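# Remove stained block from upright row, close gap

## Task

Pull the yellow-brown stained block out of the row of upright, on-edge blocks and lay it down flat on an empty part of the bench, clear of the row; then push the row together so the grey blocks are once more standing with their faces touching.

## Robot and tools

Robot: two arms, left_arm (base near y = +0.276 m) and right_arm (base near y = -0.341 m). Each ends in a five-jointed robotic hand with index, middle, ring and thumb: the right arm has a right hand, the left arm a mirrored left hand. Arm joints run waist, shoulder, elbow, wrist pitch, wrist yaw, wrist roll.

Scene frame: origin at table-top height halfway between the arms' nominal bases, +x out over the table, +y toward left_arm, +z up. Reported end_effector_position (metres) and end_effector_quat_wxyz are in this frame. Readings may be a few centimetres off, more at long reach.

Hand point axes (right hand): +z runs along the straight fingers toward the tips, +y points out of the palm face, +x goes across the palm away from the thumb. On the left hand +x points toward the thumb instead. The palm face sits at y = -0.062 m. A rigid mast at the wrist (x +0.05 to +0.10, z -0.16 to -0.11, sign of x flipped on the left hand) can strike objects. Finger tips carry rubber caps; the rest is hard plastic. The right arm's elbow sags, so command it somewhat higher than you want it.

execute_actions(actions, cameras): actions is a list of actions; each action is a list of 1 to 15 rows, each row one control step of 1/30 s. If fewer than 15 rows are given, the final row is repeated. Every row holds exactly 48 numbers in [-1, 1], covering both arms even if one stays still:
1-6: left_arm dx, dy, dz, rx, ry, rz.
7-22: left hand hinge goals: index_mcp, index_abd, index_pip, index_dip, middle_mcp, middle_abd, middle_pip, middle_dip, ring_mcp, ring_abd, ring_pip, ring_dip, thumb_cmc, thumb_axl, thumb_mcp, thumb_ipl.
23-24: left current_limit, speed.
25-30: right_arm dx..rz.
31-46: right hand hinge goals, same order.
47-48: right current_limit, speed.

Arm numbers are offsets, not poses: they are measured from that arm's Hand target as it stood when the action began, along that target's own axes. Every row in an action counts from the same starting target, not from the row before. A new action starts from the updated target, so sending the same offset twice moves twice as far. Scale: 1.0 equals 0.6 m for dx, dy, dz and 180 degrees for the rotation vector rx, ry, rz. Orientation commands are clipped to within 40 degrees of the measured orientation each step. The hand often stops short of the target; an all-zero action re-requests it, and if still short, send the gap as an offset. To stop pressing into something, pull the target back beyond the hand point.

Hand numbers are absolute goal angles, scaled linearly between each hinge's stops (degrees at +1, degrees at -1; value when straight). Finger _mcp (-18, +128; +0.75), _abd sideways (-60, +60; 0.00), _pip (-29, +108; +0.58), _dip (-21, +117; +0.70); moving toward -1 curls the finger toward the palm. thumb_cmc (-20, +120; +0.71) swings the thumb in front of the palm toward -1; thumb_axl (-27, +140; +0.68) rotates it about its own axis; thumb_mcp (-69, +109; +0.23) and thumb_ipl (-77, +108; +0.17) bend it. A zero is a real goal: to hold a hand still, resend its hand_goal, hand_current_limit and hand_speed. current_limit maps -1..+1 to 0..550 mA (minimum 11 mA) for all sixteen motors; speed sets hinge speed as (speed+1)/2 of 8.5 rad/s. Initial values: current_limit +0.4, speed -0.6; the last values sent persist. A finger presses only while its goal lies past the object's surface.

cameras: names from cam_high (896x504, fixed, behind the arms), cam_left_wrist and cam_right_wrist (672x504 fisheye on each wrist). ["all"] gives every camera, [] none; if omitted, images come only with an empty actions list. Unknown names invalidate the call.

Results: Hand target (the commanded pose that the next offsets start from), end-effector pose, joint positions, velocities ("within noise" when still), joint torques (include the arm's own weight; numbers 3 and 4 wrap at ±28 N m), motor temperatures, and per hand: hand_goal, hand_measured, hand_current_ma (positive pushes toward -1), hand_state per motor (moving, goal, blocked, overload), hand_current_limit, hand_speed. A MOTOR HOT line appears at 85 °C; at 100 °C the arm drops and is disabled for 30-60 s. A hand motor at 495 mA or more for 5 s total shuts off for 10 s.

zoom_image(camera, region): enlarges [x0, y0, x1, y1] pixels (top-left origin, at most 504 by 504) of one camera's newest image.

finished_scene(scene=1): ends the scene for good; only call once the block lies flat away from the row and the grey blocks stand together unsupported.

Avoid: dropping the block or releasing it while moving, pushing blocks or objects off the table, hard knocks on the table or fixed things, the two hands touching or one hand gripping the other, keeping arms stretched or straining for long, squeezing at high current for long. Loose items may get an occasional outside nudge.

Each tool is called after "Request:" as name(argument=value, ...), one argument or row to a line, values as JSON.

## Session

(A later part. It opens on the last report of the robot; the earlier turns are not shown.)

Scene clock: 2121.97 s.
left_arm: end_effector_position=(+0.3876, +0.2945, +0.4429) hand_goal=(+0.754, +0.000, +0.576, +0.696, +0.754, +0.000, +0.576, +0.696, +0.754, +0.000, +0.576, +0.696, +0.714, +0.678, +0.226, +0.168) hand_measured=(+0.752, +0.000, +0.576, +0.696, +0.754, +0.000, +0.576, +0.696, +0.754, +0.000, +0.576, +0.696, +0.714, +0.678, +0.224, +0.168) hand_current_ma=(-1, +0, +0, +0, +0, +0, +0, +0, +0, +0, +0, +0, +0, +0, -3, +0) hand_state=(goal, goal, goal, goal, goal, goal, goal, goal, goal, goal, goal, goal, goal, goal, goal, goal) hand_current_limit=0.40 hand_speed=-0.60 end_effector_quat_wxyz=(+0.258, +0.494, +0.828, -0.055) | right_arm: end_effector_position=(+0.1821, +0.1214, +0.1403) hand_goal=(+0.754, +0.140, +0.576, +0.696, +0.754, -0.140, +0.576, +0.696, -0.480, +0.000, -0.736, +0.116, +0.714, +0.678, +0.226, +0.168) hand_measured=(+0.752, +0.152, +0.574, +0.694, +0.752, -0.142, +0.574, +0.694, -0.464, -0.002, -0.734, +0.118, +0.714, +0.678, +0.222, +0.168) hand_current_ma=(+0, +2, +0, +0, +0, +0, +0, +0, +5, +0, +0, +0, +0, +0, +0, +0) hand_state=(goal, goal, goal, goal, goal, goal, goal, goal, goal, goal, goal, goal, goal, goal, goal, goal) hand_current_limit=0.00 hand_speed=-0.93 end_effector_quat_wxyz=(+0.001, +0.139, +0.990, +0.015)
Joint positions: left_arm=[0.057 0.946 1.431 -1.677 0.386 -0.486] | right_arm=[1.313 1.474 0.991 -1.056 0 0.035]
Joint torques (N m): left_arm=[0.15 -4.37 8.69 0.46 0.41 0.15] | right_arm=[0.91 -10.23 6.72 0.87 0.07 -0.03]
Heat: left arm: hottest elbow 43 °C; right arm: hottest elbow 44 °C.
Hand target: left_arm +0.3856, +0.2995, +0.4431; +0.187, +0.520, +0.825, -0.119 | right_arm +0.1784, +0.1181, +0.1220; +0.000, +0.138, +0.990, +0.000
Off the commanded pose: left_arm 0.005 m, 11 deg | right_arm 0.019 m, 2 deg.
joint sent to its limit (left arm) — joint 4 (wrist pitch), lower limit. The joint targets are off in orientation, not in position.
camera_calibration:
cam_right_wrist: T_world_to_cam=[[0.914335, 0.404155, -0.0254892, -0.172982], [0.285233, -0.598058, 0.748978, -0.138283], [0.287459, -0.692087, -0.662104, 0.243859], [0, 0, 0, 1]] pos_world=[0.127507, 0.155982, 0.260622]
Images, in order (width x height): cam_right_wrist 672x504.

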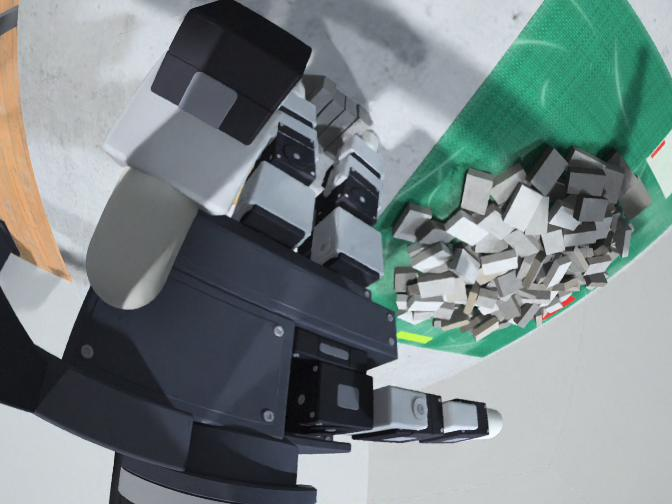

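Request:
execute_actions(
  actions=[
    [[0,0,0,0,0,0,0.754,0,0.576,0.696,0.754,0,0.576,0.696,0.754,0,0.576,0.696,0.714,0.678,0.226,0.168,0.4,-0.6,0,0,0,0,0,0,0.754,0.0,0.576,0.696,0.754,0.0,0.576,0.696,-0.48,0,-0.737,0.116,0.714,0.678,0.226,0.168,0.2,-0.95]],
    [[0,0,0,0,0,0,0.754,0,0.576,0.696,0.754,0,0.576,0.696,0.754,0,0.576,0.696,0.714,0.678,0.226,0.168,0.4,-0.6,0,0,0,0,0,0,0.754,-0.03,0.576,0.696,0.754,0.03,0.576,0.696,-0.48,0,-0.737,0.116,0.714,0.678,0.226,0.168,0.2,-0.95]],
  ],
  cameras=["cam_right_wrist","cam_high"],
)

Request:
zoom_image(
  camera="cam_right_wrist",
  region=[280, 60, 400, 170],
)

Scene clock: 2128.23 s.
left_arm: end_effector_position=(+0.3876, +0.2945, +0.4429) hand_goal=(+0.754, +0.000, +0.576, +0.696, +0.754, +0.000, +0.576, +0.696, +0.754, +0.000, +0.576, +0.696, +0.714, +0.678, +0.226, +0.168) hand_measured=(+0.752, +0.000, +0.576, +0.696, +0.754, +0.000, +0.576, +0.696, +0.754, +0.000, +0.576, +0.696, +0.714, +0.678, +0.224, +0.168) hand_current_ma=(-1, +0, +0, +0, +0, +0, +0, +0, +0, +0, +0, +0, +0, +0, -3, +0) hand_state=(goal, goal, goal, goal, goal, goal, goal, goal, goal, goal, goal, goal, goal, goal, goal, goal) hand_current_limit=0.40 hand_speed=-0.60 end_effector_quat_wxyz=(+0.258, +0.494, +0.828, -0.055) | right_arm: end_effector_position=(+0.1823, +0.1215, +0.1404) hand_goal=(+0.754, -0.030, +0.576, +0.696, +0.754, +0.030, +0.576, +0.696, -0.480, +0.000, -0.736, +0.116, +0.714, +0.678, +0.226, +0.168) hand_measured=(+0.752, +0.104, +0.574, +0.694, +0.752, -0.096, +0.574, +0.694, -0.464, -0.002, -0.734, +0.118, +0.714, +0.678, +0.222, +0.168) hand_current_ma=(+0, +201, +0, +0, +0, -183, +0, +0, +5, +0, +0, +0, +0, +0, +0, +0) hand_state=(goal, blocked, goal, goal, goal, blocked, goal, goal, goal, goal, goal, goal, goal, goal, goal, goal) hand_current_limit=0.20 hand_speed=-0.95 end_effector_quat_wxyz=(+0.002, +0.139, +0.990, +0.016)
Joint positions: left_arm=[0.057 0.946 1.431 -1.677 0.386 -0.486] | right_arm=[1.313 1.474 0.991 -1.056 0.001 0.035]
Joint torques (N m): left_arm=[0.44 -4.01 8.66 0.49 0.43 0.15] | right_arm=[1.03 -10.11 6.71 0.87 0.03 -0.04]
Heat: left arm: hottest elbow 43 °C; right arm: hottest elbow 42 °C.
Hand target: left_arm +0.3856, +0.2995, +0.4431; +0.187, +0.520, +0.825, -0.119 | right_arm +0.1784, +0.1181, +0.1221; +0.000, +0.138, +0.990, +0.000
Off the commanded pose: left_arm 0.005 m, 11 deg | right_arm 0.019 m, 2 deg.
joint sent to its limit (left arm) — joint 4 (wrist pitch), lower limit. The joint targets are off in orientation, not in position.
camera_calibration:
cam_right_wrist: T_world_to_cam=[[0.914381, 0.404117, -0.024423, -0.173392], [0.284364, -0.598141, 0.749243, -0.138197], [0.288173, -0.692039, -0.661845, 0.243733], [0, 0, 0, 1]] pos_world=[0.127607, 0.156082, 0.260622]
Images, in order (width x height): cam_high 896x504, cam_right_wrist 672x504.

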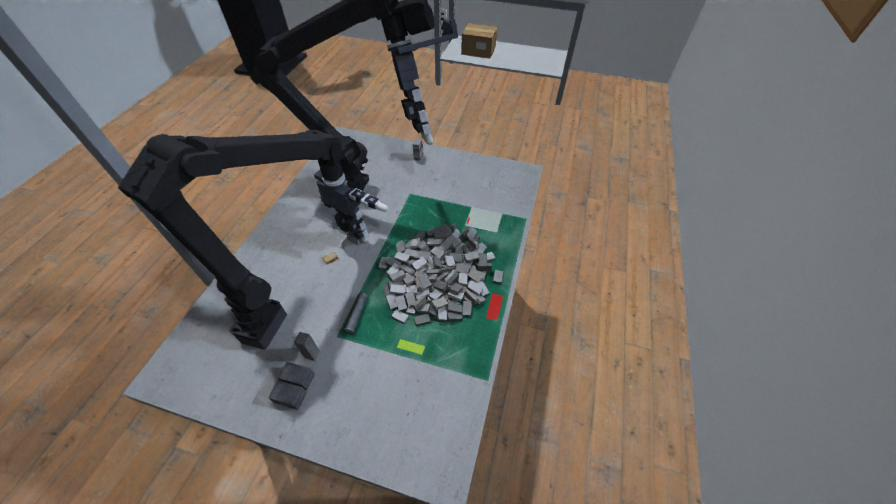

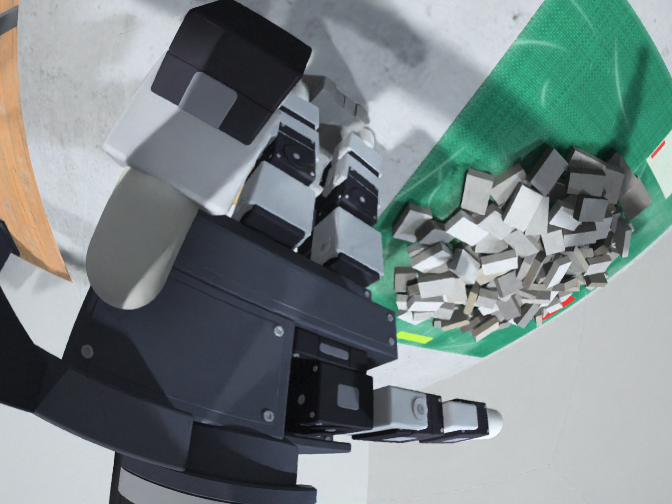

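Scaled by 4.200 from the camera's 672x504 image, which has a finer 960x720 frame.

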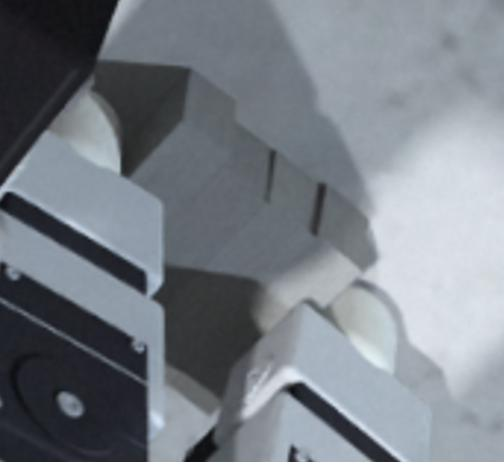

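Request:
execute_actions(
  actions=[
    [[0,0,0,0,0,0,0.754,0,0.576,0.696,0.754,0,0.576,0.696,0.754,0,0.576,0.696,0.714,0.678,0.226,0.168,0.4,-0.6,0,0,0,0,0,0,0.754,0.104,0.576,0.696,0.754,-0.096,0.576,0.696,-0.48,0,-0.737,0.116,0.714,0.678,0.226,0.168,0.0,-0.97]],
    [[0,0,0,0,0,0,0.754,0,0.576,0.696,0.754,0,0.576,0.696,0.754,0,0.576,0.696,0.714,0.678,0.226,0.168,0.4,-0.6,0,0,0,0,0,0,0.754,0.3,0.576,0.696,0.754,-0.3,0.576,0.696,-0.48,0,-0.737,0.116,0.714,0.678,0.226,0.168,0.2,-0.94]],
  ],
  cameras=["cam_right_wrist","cam_high"],
)

Request:
zoom_image(
  camera="cam_right_wrist",
  region=[280, 60, 400, 170],
)

Scene clock: 2136.43 s.
left_arm: end_effector_position=(+0.3876, +0.2945, +0.4429) hand_goal=(+0.754, +0.000, +0.576, +0.696, +0.754, +0.000, +0.576, +0.696, +0.754, +0.000, +0.576, +0.696, +0.714, +0.678, +0.226, +0.168) hand_measured=(+0.752, +0.000, +0.576, +0.696, +0.754, +0.000, +0.576, +0.696, +0.754, +0.000, +0.576, +0.696, +0.714, +0.678, +0.224, +0.168) hand_current_ma=(-1, +0, +0, +0, +0, +0, +0, +0, +0, +0, +0, +0, +0, +0, -3, +0) hand_state=(goal, goal, goal, goal, goal, goal, goal, goal, goal, goal, goal, goal, goal, goal, goal, goal) hand_current_limit=0.40 hand_speed=-0.60 end_effector_quat_wxyz=(+0.258, +0.494, +0.828, -0.055) | right_arm: end_effector_position=(+0.1823, +0.1214, +0.1402) hand_goal=(+0.754, +0.300, +0.576, +0.696, +0.754, -0.300, +0.576, +0.696, -0.480, +0.000, -0.736, +0.116, +0.714, +0.678, +0.226, +0.168) hand_measured=(+0.752, +0.294, +0.574, +0.694, +0.752, -0.292, +0.574, +0.694, -0.464, -0.002, -0.734, +0.118, +0.714, +0.678, +0.222, +0.168) hand_current_ma=(+0, -1, +0, +0, +0, +1, +0, +0, +5, +0, +0, +0, +0, +0, +0, +0) hand_state=(goal, goal, goal, goal, goal, goal, goal, goal, goal, goal, goal, goal, goal, goal, goal, goal) hand_current_limit=0.20 hand_speed=-0.94 end_effector_quat_wxyz=(+0.002, +0.139, +0.990, +0.015)
Joint positions: left_arm=[0.057 0.946 1.431 -1.677 0.386 -0.486] | right_arm=[1.313 1.475 0.991 -1.056 0.001 0.035]
Joint torques (N m): left_arm=[0.67 -4.48 8.73 0.53 0.42 0.19] | right_arm=[1.03 -10.11 6.71 0.87 0.05 -0.04]
Motor temperatures (°C): left_arm=[25 24 43 23 22 24] | right_arm=[26 33 41 23 21 24]
Heat: left arm: hottest elbow 43 °C; right arm: hottest elbow 41 °C.
Hand target: left_arm +0.3856, +0.2995, +0.4431; +0.187, +0.520, +0.825, -0.119 | right_arm +0.1784, +0.1181, +0.1221; +0.000, +0.138, +0.990, +0.000
Off the commanded pose: left_arm 0.005 m, 11 deg | right_arm 0.019 m, 2 deg.
joint sent to its limit (left arm) — joint 4 (wrist pitch), lower limit. The joint targets are off in orientation, not in position.
camera_calibration:
cam_right_wrist: T_world_to_cam=[[0.914369, 0.404132, -0.0246324, -0.173343], [0.284425, -0.597844, 0.749456, -0.138156], [0.288153, -0.692286, -0.661596, 0.243577], [0, 0, 0, 1]] pos_world=[0.127607, 0.156082, 0.260421]
Images, in order (width x height): cam_high 896x504, cam_right_wrist 672x504.

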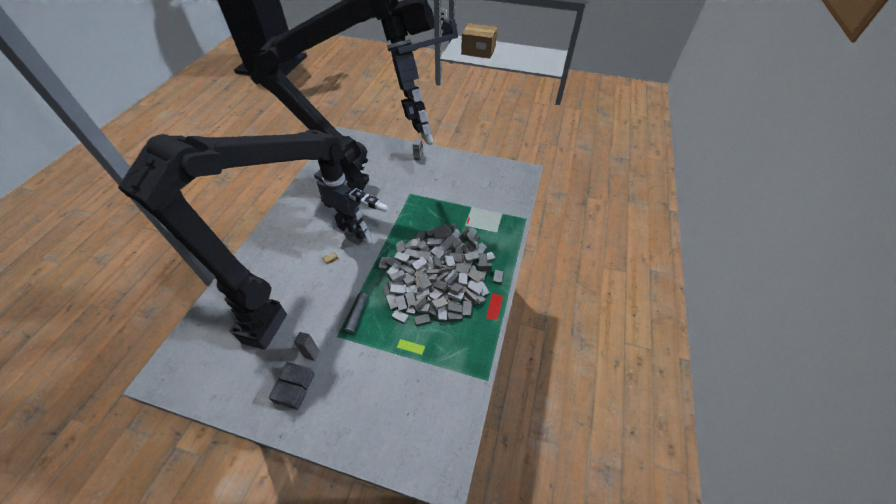

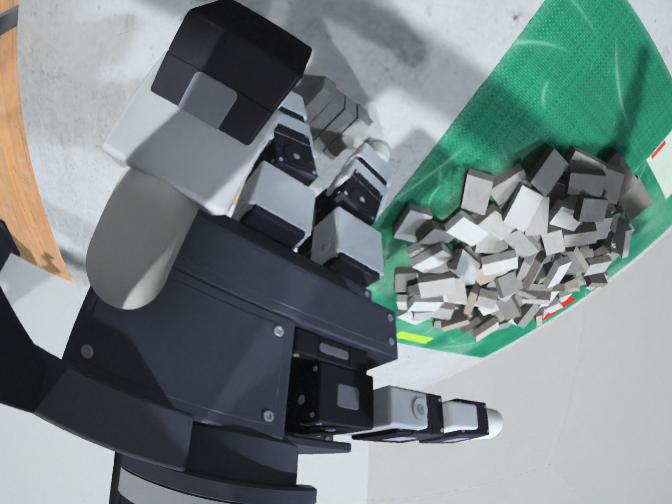

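Scaled by 4.200 from the camera's 672x504 image, which has a finer 960x720 frame.

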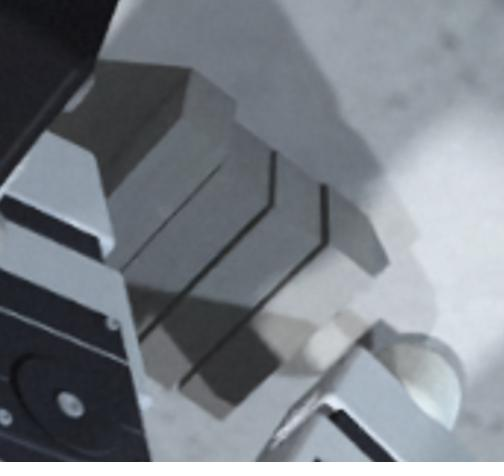

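Request:
execute_actions(
  actions=[
    [[0,0,0,0,0,0,0.754,0,0.576,0.696,0.754,0,0.576,0.696,0.754,0,0.576,0.696,0.714,0.678,0.226,0.168,0.4,-0.6,0.0065,0.025,-0.05,0,0,0,0.754,0.3,0.576,0.696,0.754,-0.3,0.576,0.696,-0.48,0,-0.737,0.116,0.714,0.678,0.226,0.168,0.4,-0.9]],
    [[0,0,0,0,0,0,0.754,0,0.576,0.696,0.754,0,0.576,0.696,0.754,0,0.576,0.696,0.714,0.678,0.226,0.168,0.4,-0.6,0,0,-0.09,0,0,0,0.754,0.3,0.576,0.696,0.754,-0.3,0.576,0.696,-0.48,0,-0.737,0.116,0.714,0.678,0.226,0.168,0.4,-0.9]],
    [[0,0,0,0,0,0,0.754,0,0.576,0.696,0.754,0,0.576,0.696,0.754,0,0.576,0.696,0.714,0.678,0.226,0.168,0.4,-0.6,0,0,-0.09,0,0,0,0.754,0.3,0.576,0.696,0.754,-0.3,0.576,0.696,-0.48,0,-0.737,0.116,0.714,0.678,0.226,0.168,0.4,-0.9]],
  ],
  cameras=["cam_right_wrist","cam_high"],
)

Request:
zoom_image(
  camera="cam_right_wrist",
  region=[280, 0, 400, 110],
)

Request:
zoom_image(
  camera="cam_high",
  region=[315, 210, 385, 280],
)

Scene clock: 2147.50 s.
left_arm: end_effector_position=(+0.3876, +0.2945, +0.4429) hand_goal=(+0.754, +0.000, +0.576, +0.696, +0.754, +0.000, +0.576, +0.696, +0.754, +0.000, +0.576, +0.696, +0.714, +0.678, +0.226, +0.168) hand_measured=(+0.752, +0.000, +0.576, +0.696, +0.754, +0.000, +0.576, +0.696, +0.754, +0.000, +0.576, +0.696, +0.714, +0.678, +0.224, +0.168) hand_current_ma=(-1, +0, +0, +0, +0, +0, +0, +0, +0, +0, +0, +0, +0, +0, -3, +0) hand_state=(goal, goal, goal, goal, goal, goal, goal, goal, goal, goal, goal, goal, goal, goal, goal, goal) hand_current_limit=0.40 hand_speed=-0.60 end_effector_quat_wxyz=(+0.258, +0.494, +0.828, -0.055) | right_arm: end_effector_position=(+0.1817, +0.1214, +0.2447) hand_goal=(+0.754, +0.300, +0.576, +0.696, +0.754, -0.300, +0.576, +0.696, -0.480, +0.000, -0.736, +0.116, +0.714, +0.678, +0.226, +0.168) hand_measured=(+0.752, +0.294, +0.574, +0.694, +0.752, -0.294, +0.574, +0.694, -0.464, -0.002, -0.734, +0.118, +0.714, +0.678, +0.222, +0.168) hand_current_ma=(+0, +0, +0, +0, +0, +1, +0, +0, +5, +0, +0, +0, +0, +0, +0, +0) hand_state=(goal, goal, goal, goal, goal, goal, goal, goal, goal, goal, goal, goal, goal, goal, goal, goal) hand_current_limit=0.40 hand_speed=-0.90 end_effector_quat_wxyz=(-0.001, +0.139, +0.990, -0.013)
Joint positions: left_arm=[0.057 0.946 1.431 -1.677 0.386 -0.486] | right_arm=[1.315 1.413 1.23 -1.413 0.001 0.037]
Joint torques (N m): left_arm=[0.26 -4.42 8.69 0.53 0.39 0.14] | right_arm=[1.49 -12.22 12.18 -0.08 0.02 0.02]
Heat: left arm: hottest elbow 43 °C; right arm: hottest elbow 41 °C.
Hand target: left_arm +0.3856, +0.2995, +0.4431; +0.187, +0.520, +0.825, -0.119 | right_arm +0.1788, +0.1337, +0.2600; +0.000, +0.138, +0.990, +0.000
Off the commanded pose: left_arm 0.005 m, 11 deg | right_arm 0.020 m, 1 deg.
joint sent to its limit (left arm) — joint 4 (wrist pitch), lower limit. The joint targets are off in orientation, not in position.
camera_calibration:
cam_right_wrist: T_world_to_cam=[[0.913973, 0.401432, -0.0591998, -0.161268], [0.29461, -0.556162, 0.777103, -0.23003], [0.27903, -0.727692, -0.626583, 0.310229], [0, 0, 0, 1]] pos_world=[0.128601, 0.162555, 0.363594]
Images, in order (width x height): cam_high 896x504, cam_right_wrist 672x504.

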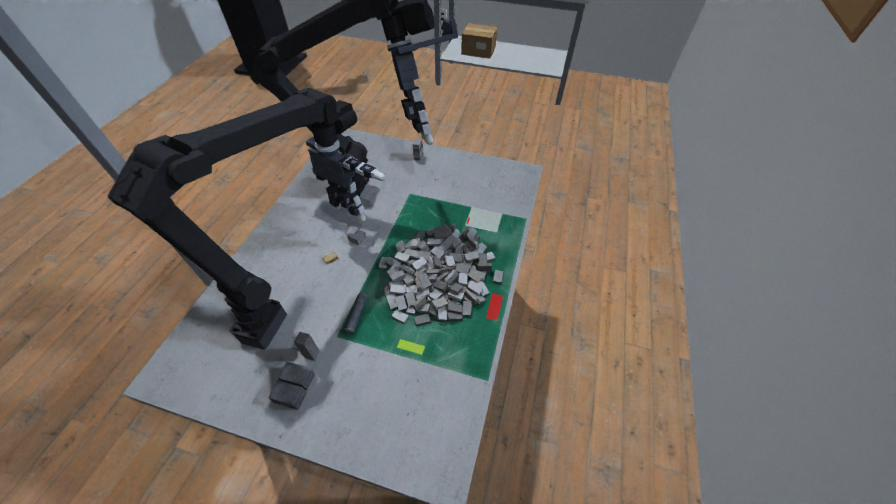

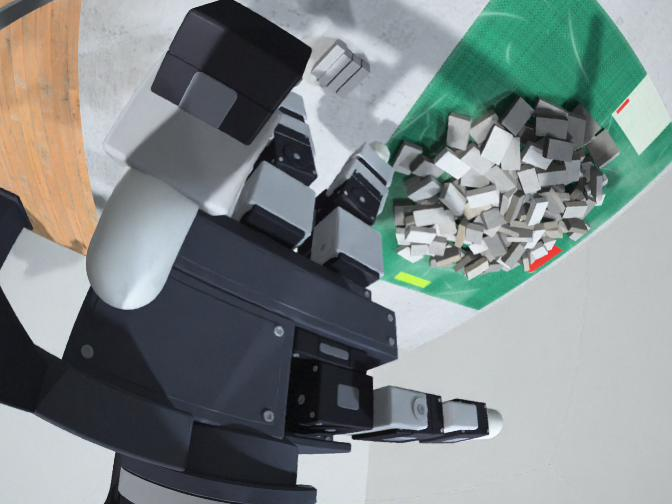

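Scaled by 4.200 from the camera's 672x504 image, which has a finer 960x720 frame.

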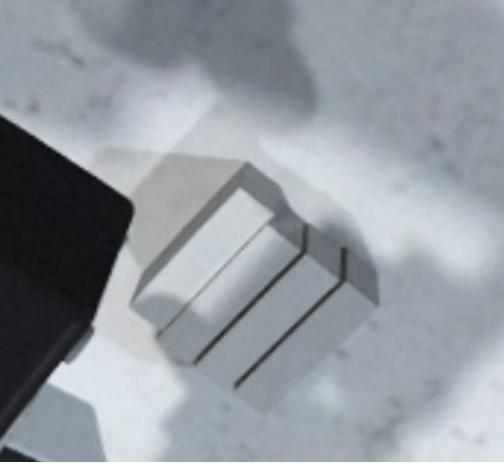

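Scaled by 7.200 from the camera's 896x504 image, which has a finer 1280x720 frame.

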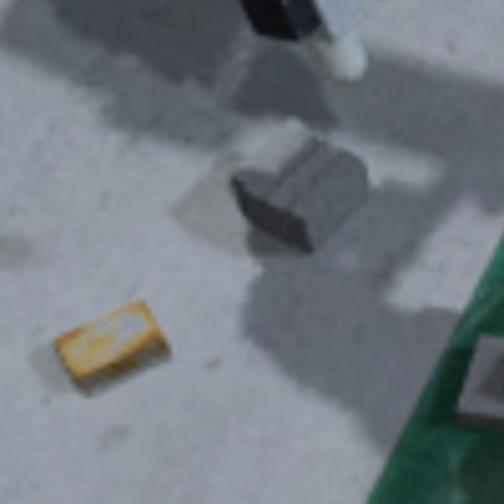

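Request:
finished_scene(
)

The scene is finished: the task was done.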